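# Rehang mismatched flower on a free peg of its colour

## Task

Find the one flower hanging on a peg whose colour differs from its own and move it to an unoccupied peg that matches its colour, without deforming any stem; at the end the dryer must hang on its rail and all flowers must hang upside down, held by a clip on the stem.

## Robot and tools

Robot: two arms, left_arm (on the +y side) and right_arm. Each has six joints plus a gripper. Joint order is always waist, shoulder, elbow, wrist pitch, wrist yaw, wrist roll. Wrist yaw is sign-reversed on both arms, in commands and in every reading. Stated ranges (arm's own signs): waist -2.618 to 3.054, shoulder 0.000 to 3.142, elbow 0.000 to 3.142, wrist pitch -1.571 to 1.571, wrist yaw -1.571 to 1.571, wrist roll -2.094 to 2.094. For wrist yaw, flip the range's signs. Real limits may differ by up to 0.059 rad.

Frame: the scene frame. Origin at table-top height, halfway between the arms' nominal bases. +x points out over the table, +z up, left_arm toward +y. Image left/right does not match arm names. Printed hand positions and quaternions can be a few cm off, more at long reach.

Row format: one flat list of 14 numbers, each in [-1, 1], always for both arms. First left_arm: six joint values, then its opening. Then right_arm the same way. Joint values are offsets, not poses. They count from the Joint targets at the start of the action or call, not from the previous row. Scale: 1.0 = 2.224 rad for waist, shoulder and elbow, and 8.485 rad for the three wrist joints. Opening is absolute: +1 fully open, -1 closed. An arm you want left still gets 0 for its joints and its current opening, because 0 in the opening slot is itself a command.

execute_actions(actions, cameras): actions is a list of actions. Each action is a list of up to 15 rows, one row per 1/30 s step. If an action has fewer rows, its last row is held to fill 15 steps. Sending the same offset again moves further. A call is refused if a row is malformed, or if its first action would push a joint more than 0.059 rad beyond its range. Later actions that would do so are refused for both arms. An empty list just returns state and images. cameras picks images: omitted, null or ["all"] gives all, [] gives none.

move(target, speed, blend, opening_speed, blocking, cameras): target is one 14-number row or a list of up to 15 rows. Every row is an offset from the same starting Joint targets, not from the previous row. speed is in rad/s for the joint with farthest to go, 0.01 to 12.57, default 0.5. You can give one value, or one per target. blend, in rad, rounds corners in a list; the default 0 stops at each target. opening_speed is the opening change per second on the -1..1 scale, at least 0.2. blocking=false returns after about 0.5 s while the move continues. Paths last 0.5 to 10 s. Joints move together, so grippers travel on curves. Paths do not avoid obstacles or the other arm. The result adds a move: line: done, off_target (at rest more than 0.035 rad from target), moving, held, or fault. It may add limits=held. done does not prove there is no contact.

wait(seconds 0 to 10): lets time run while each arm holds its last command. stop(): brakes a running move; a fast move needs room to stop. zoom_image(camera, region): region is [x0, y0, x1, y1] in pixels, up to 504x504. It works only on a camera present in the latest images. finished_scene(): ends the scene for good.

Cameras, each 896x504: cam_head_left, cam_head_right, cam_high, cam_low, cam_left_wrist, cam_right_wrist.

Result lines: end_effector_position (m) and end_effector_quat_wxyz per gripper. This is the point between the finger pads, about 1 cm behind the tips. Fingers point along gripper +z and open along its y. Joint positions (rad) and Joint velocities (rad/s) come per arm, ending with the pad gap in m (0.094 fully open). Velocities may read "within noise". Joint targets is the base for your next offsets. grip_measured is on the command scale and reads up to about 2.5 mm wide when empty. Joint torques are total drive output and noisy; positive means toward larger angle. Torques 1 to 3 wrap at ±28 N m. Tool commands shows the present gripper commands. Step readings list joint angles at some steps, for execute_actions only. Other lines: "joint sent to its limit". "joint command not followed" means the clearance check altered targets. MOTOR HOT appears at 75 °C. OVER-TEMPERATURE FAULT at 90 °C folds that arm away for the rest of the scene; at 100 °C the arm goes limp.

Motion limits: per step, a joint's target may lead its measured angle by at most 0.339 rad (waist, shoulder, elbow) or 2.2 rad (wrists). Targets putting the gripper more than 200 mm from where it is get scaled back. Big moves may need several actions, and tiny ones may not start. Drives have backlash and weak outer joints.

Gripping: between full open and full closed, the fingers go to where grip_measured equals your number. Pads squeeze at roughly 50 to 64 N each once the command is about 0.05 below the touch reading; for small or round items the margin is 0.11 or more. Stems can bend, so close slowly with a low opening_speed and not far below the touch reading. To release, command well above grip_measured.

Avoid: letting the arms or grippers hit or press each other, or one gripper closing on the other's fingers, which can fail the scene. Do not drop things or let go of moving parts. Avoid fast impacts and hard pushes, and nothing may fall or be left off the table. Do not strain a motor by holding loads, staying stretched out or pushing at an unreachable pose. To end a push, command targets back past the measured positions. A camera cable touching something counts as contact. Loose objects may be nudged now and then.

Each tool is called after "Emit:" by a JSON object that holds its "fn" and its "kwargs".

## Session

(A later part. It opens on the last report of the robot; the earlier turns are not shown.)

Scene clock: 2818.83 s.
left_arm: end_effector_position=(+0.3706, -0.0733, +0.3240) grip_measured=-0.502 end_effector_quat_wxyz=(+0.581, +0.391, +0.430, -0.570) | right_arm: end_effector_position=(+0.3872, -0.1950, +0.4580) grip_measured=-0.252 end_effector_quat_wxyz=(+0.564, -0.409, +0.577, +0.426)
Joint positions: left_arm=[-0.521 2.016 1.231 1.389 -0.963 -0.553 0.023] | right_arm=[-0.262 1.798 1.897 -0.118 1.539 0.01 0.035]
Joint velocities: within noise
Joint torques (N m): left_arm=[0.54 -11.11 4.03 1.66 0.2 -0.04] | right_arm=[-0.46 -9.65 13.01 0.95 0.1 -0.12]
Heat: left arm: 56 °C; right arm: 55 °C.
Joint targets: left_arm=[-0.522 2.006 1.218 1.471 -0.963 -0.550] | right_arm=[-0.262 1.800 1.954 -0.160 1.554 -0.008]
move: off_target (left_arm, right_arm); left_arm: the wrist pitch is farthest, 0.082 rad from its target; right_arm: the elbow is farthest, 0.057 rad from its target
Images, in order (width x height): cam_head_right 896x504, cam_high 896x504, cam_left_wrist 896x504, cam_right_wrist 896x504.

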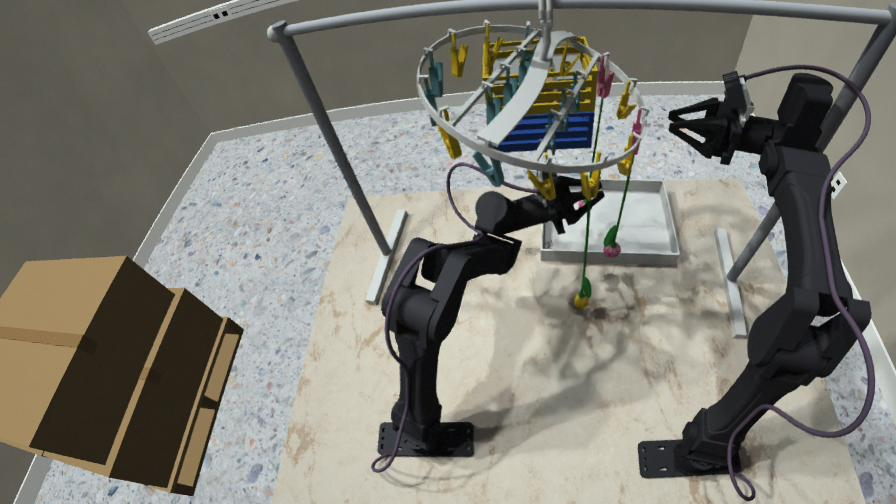

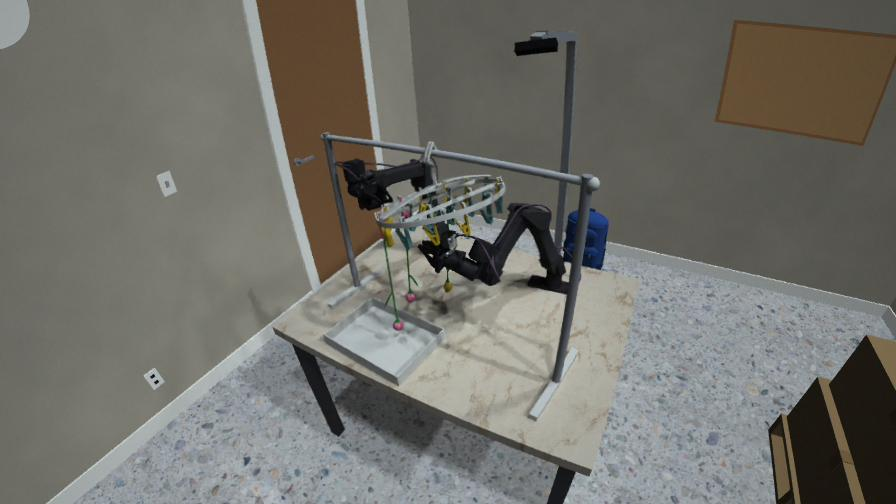

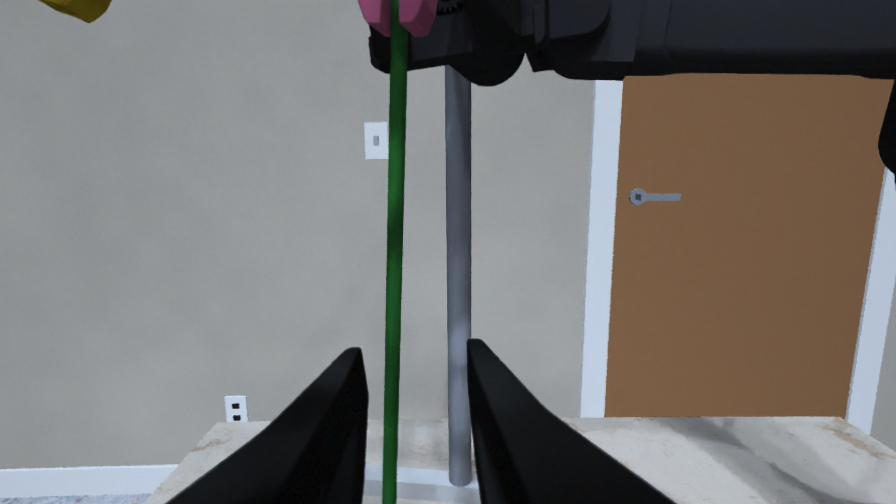

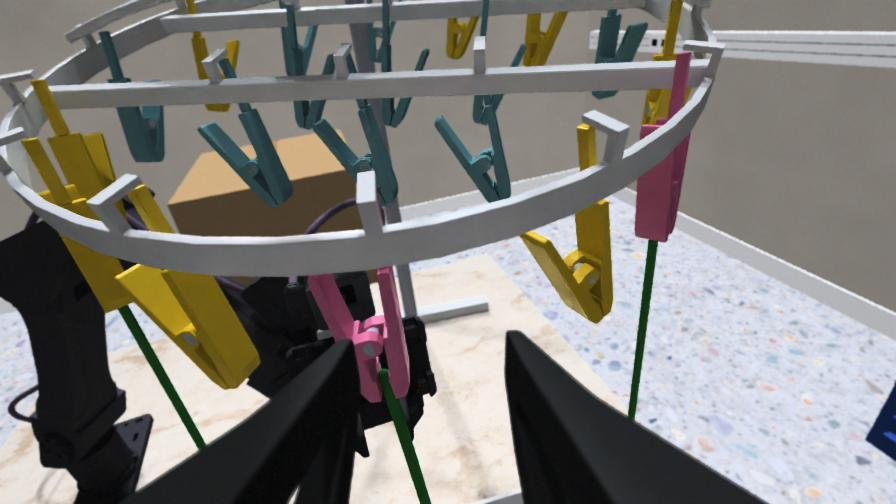

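Emit:
{"fn": "wait", "kwargs": {"seconds": 0.1, "cameras": ["cam_low", "cam_head_left", "cam_head_right"]}}

Emit:
{"fn": "zoom_image", "kwargs": {"camera": "cam_low", "region": [400, 30, 600, 260]}}

Emit:
{"fn": "zoom_image", "kwargs": {"camera": "cam_head_left", "region": [430, 20, 700, 270]}}

Scene clock: 2848.53 s.
left_arm: end_effector_position=(+0.3706, -0.0733, +0.3240) grip_measured=-0.502 end_effector_quat_wxyz=(+0.581, +0.391, +0.430, -0.570) | right_arm: end_effector_position=(+0.3872, -0.1950, +0.4580) grip_measured=-0.252 end_effector_quat_wxyz=(+0.564, -0.409, +0.577, +0.426)
Joint positions: left_arm=[-0.521 2.016 1.231 1.389 -0.963 -0.553 0.023] | right_arm=[-0.262 1.798 1.897 -0.118 1.539 0.01 0.035]
Joint velocities: within noise
Joint torques (N m): left_arm=[0.54 -10.95 3.79 1.7 0.19 -0.01] | right_arm=[-0.46 -9.66 13.03 0.96 0.11 -0.12]
Heat: left arm: 52 °C; right arm: 55 °C.
Joint targets: left_arm=[-0.522 2.006 1.218 1.471 -0.963 -0.550] | right_arm=[-0.262 1.800 1.954 -0.160 1.554 -0.008]
Tool commands: left_gripper/opening=-0.5 right_gripper/opening=-0.25
wait: 0.10 s; at rest from the start
Images, in order (width x height): cam_head_left 896x504, cam_head_right 896x504, cam_low 896x504.

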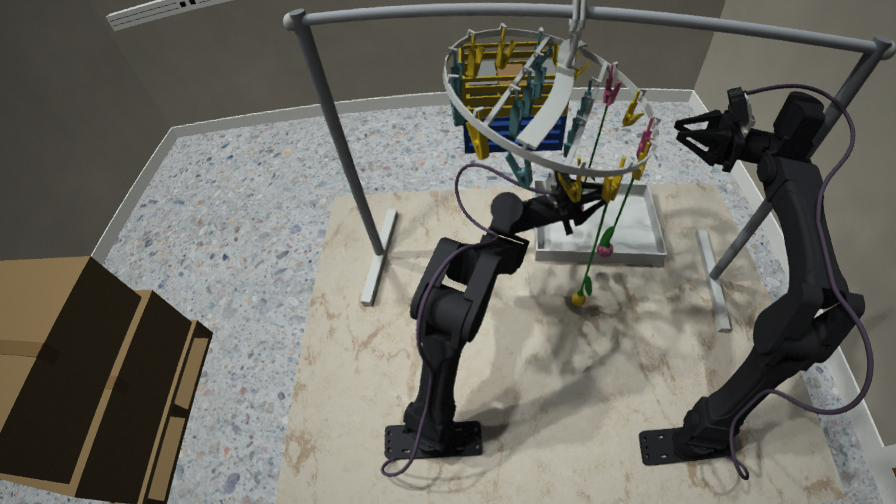

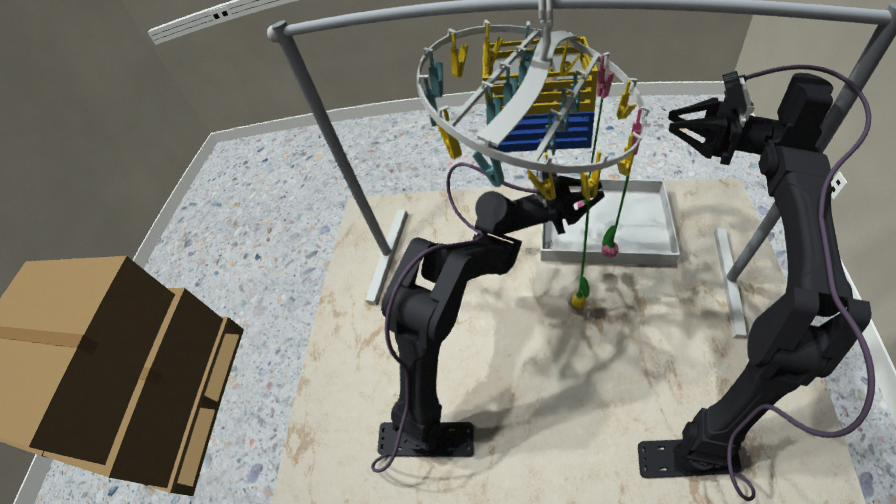

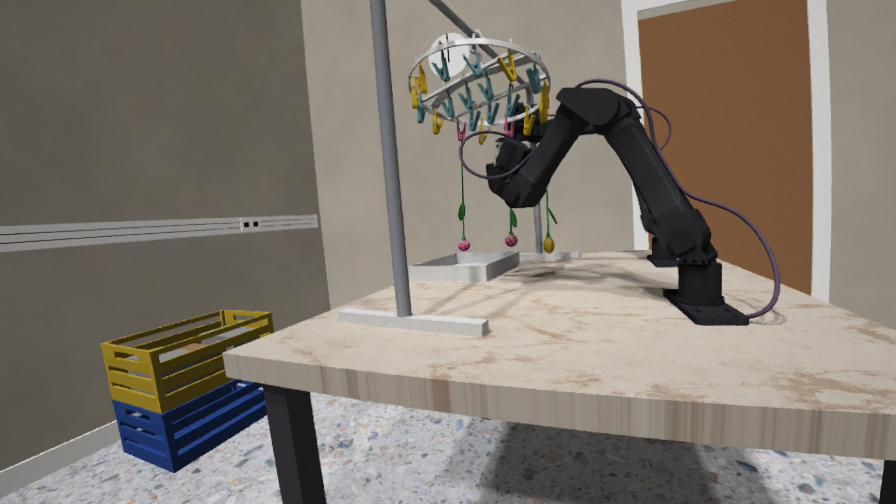

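Scaled by 2.191 from the camera's 896x504 image, which has a finer 1280x720 frame.

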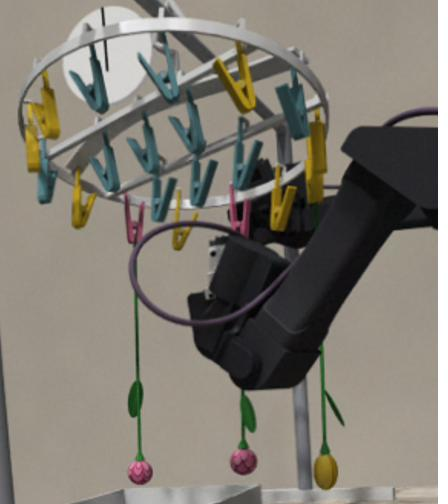

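Scaled by 1.867 from the camera's 896x504 image, which has a finer 1280x720 frame.

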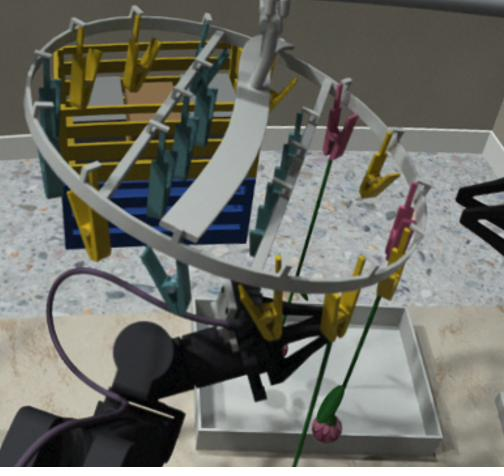

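Emit:
{"fn": "wait", "kwargs": {"seconds": 0.5, "cameras": ["cam_head_left", "cam_low", "cam_left_wrist", "cam_head_right"]}}

Scene clock: 2858.77 s.
left_arm: end_effector_position=(+0.3706, -0.0733, +0.3240) grip_measured=-0.502 end_effector_quat_wxyz=(+0.581, +0.391, +0.430, -0.570) | right_arm: end_effector_position=(+0.3872, -0.1950, +0.4580) grip_measured=-0.252 end_effector_quat_wxyz=(+0.564, -0.409, +0.577, +0.426)
Joint positions: left_arm=[-0.521 2.016 1.231 1.389 -0.963 -0.553 0.023] | right_arm=[-0.262 1.798 1.897 -0.118 1.539 0.01 0.035]
Joint velocities: within noise
Joint torques (N m): left_arm=[0.57 -10.95 3.84 1.66 0.17 -0.03] | right_arm=[-0.46 -9.66 13.01 0.97 0.1 -0.12]
Heat: left arm: 52 °C; right arm: 55 °C.
Joint targets: left_arm=[-0.522 2.006 1.218 1.471 -0.963 -0.550] | right_arm=[-0.262 1.800 1.954 -0.160 1.554 -0.008]
Tool commands: left_gripper/opening=-0.5 right_gripper/opening=-0.25
wait: 0.50 s; at rest from the start
Images, in order (width x height): cam_head_left 896x504, cam_head_right 896x504, cam_low 896x504, cam_left_wrist 896x504.

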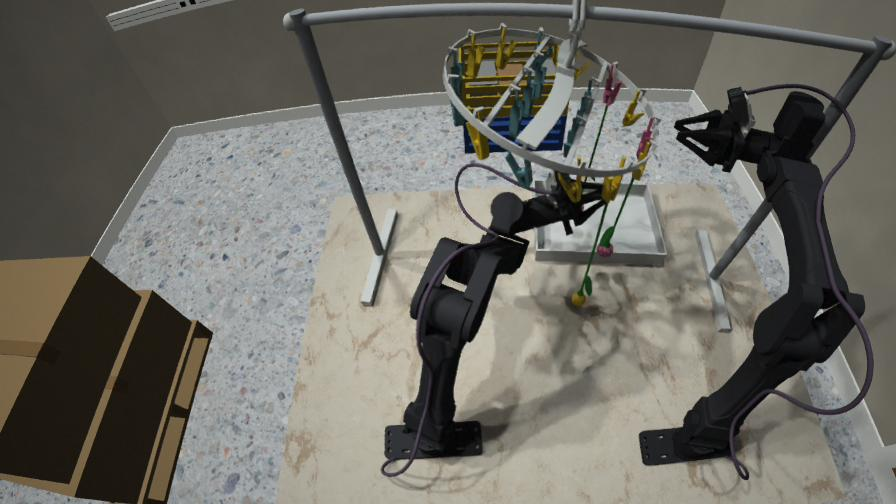

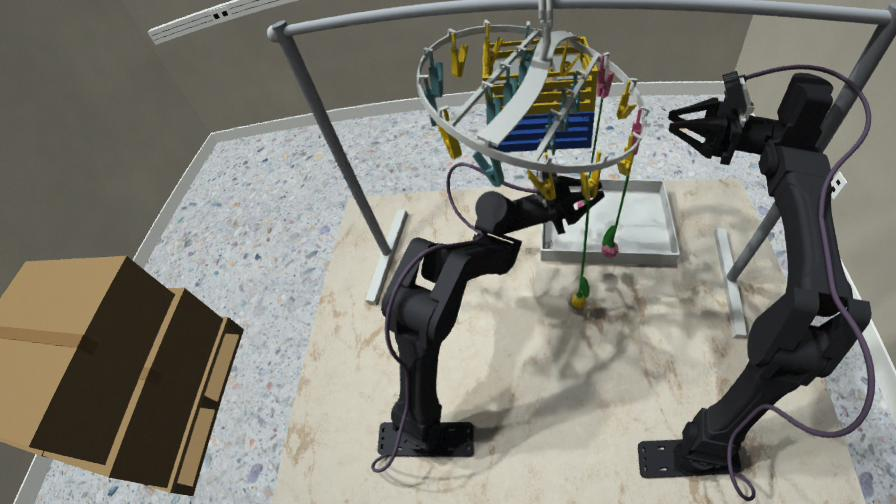

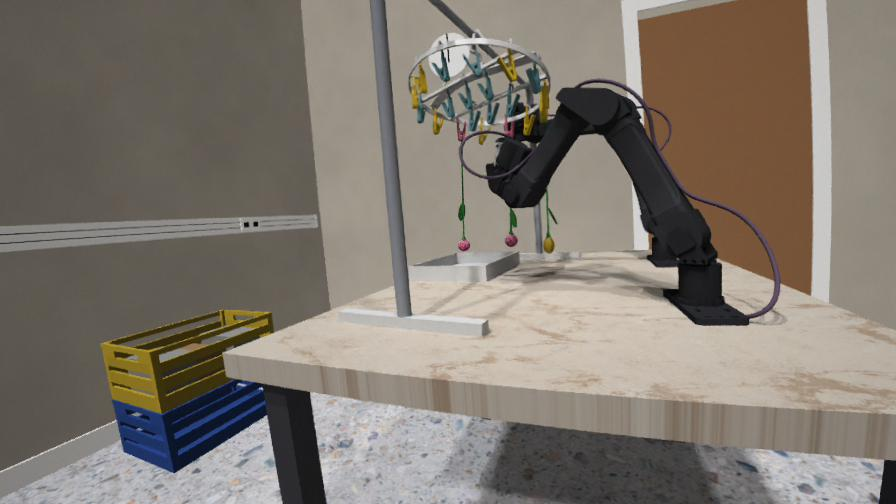

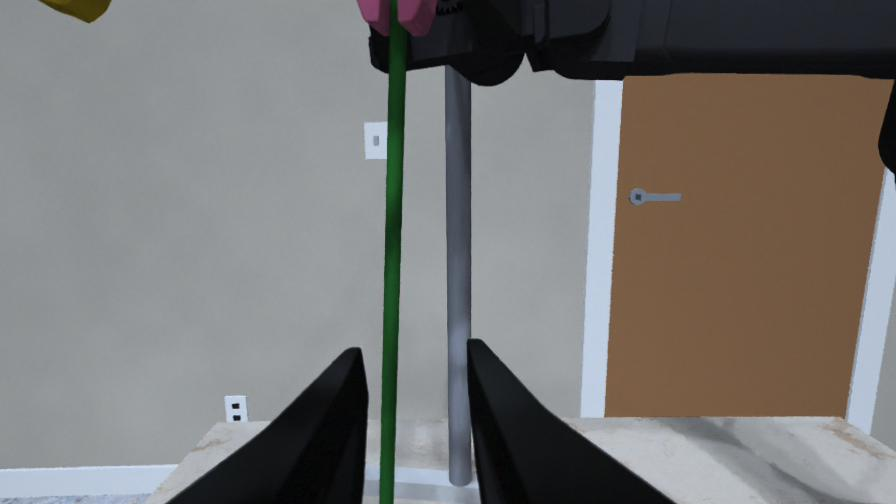

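Emit:
{"fn": "zoom_image", "kwargs": {"camera": "cam_low", "region": [390, 30, 690, 270]}}

Emit:
{"fn": "zoom_image", "kwargs": {"camera": "cam_head_left", "region": [430, 20, 700, 320]}}

Scaled by 1.680 from the camera's 896x504 image, which has a finer 1280x720 frame.

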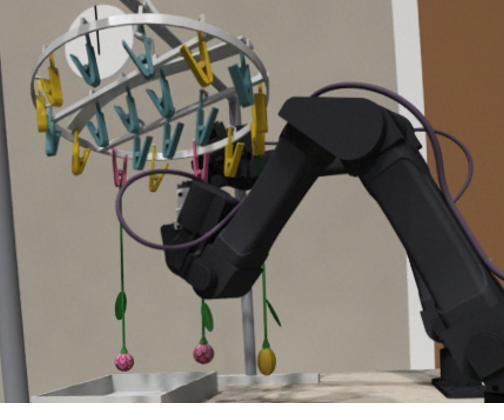

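Scaled by 1.680 from the camera's 896x504 image, which has a finer 1280x720 frame.

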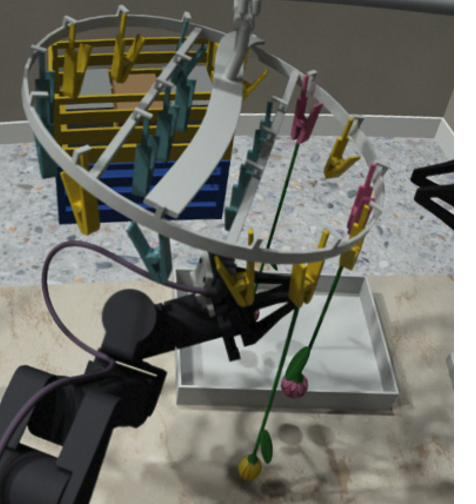

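Emit:
{"fn": "move", "kwargs": {"target": [[0.03, 0.02, -0.02, 0, 0, 0, -0.5, 0, 0, 0, 0, 0, 0, -0.25], [0.14, 0.02, -0.02, 0, 0, 0, -0.5, 0, 0, 0, 0, 0, 0, -0.25]], "speed": 0.15, "blend": 0.03, "cameras": ["cam_head_left", "cam_low", "cam_left_wrist", "cam_head_right"]}}

Scene clock: 2880.57 s.
left_arm: end_effector_position=(+0.4638, +0.0582, +0.2920) grip_measured=-0.502 end_effector_quat_wxyz=(+0.641, +0.306, +0.513, -0.482) | right_arm: end_effector_position=(+0.3872, -0.1950, +0.4580) grip_measured=-0.252 end_effector_quat_wxyz=(+0.564, -0.409, +0.577, +0.426)
Joint positions: left_arm=[-0.208 2.05 1.185 1.393 -0.964 -0.553 0.023] | right_arm=[-0.262 1.798 1.897 -0.118 1.539 0.01 0.035]
Joint velocities: within noise
Joint torques (N m): left_arm=[-0.08 -9.95 3.9 1.69 0.17 0.01] | right_arm=[-0.46 -9.65 13.01 0.97 0.1 -0.12]
Heat: left arm: 51 °C; right arm: 56 °C.
Joint targets: left_arm=[-0.210 2.051 1.173 1.471 -0.963 -0.550] | right_arm=[-0.262 1.800 1.954 -0.160 1.554 -0.008]
move: off_target (left_arm, right_arm); left_arm: the wrist pitch is farthest, 0.078 rad from its target; right_arm: the elbow is farthest, 0.057 rad from its target
Images, in order (width x height): cam_head_left 896x504, cam_head_right 896x504, cam_low 896x504, cam_left_wrist 896x504.

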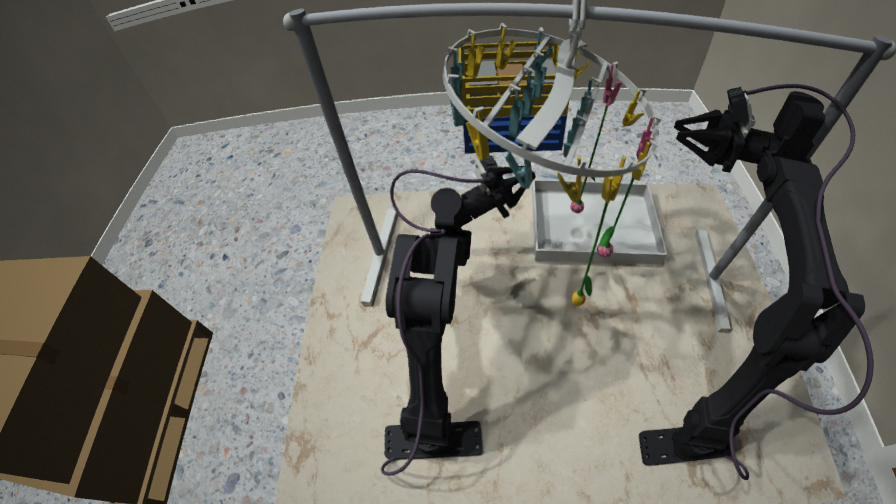

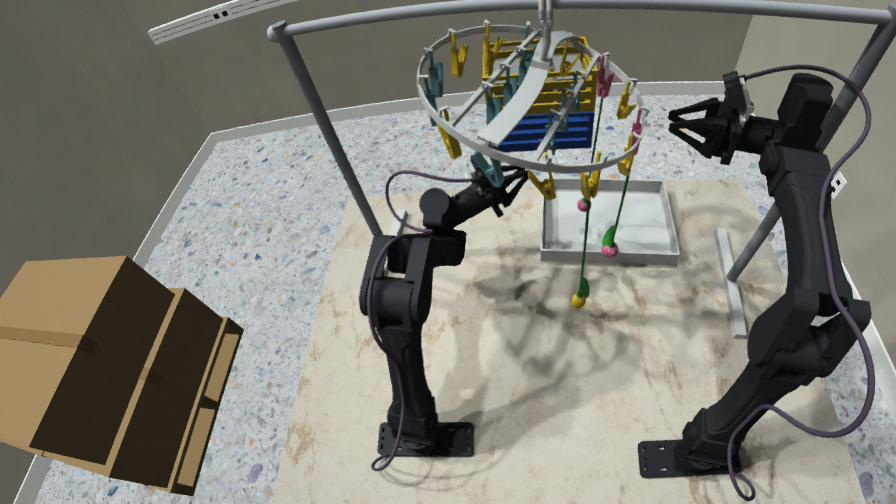

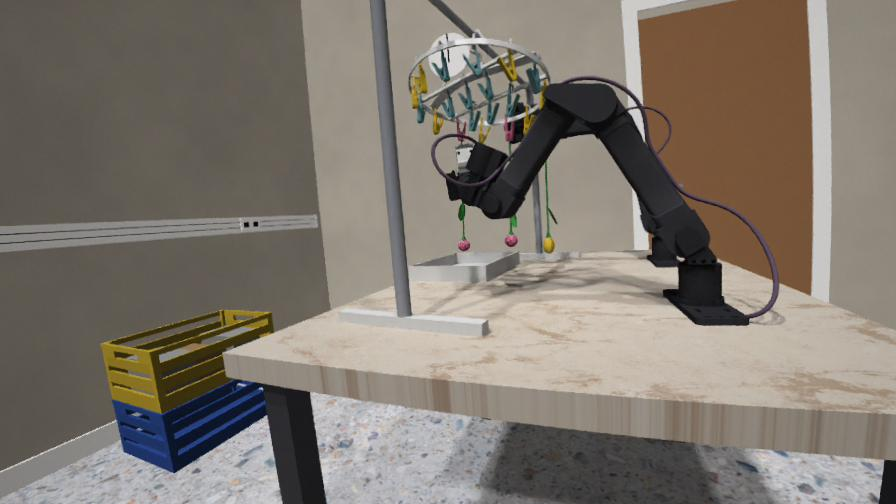

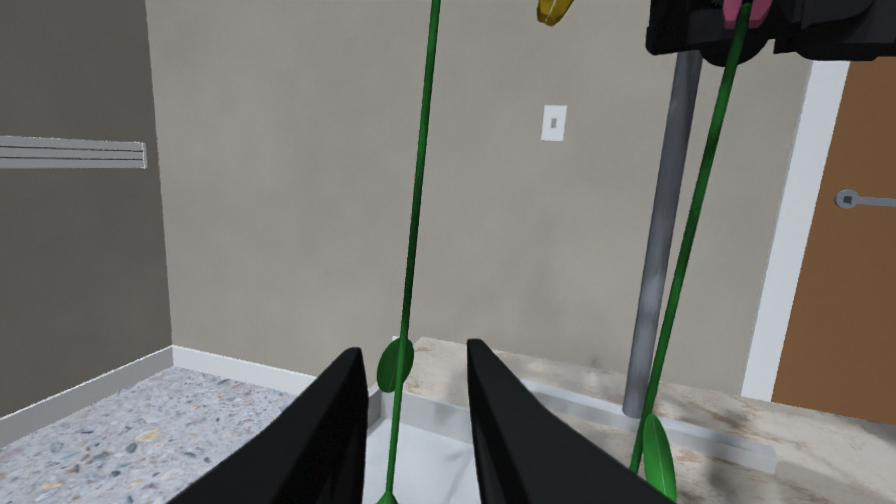

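Emit:
{"fn": "finished_scene", "kwargs": {}}

The scene is finished: the task was done.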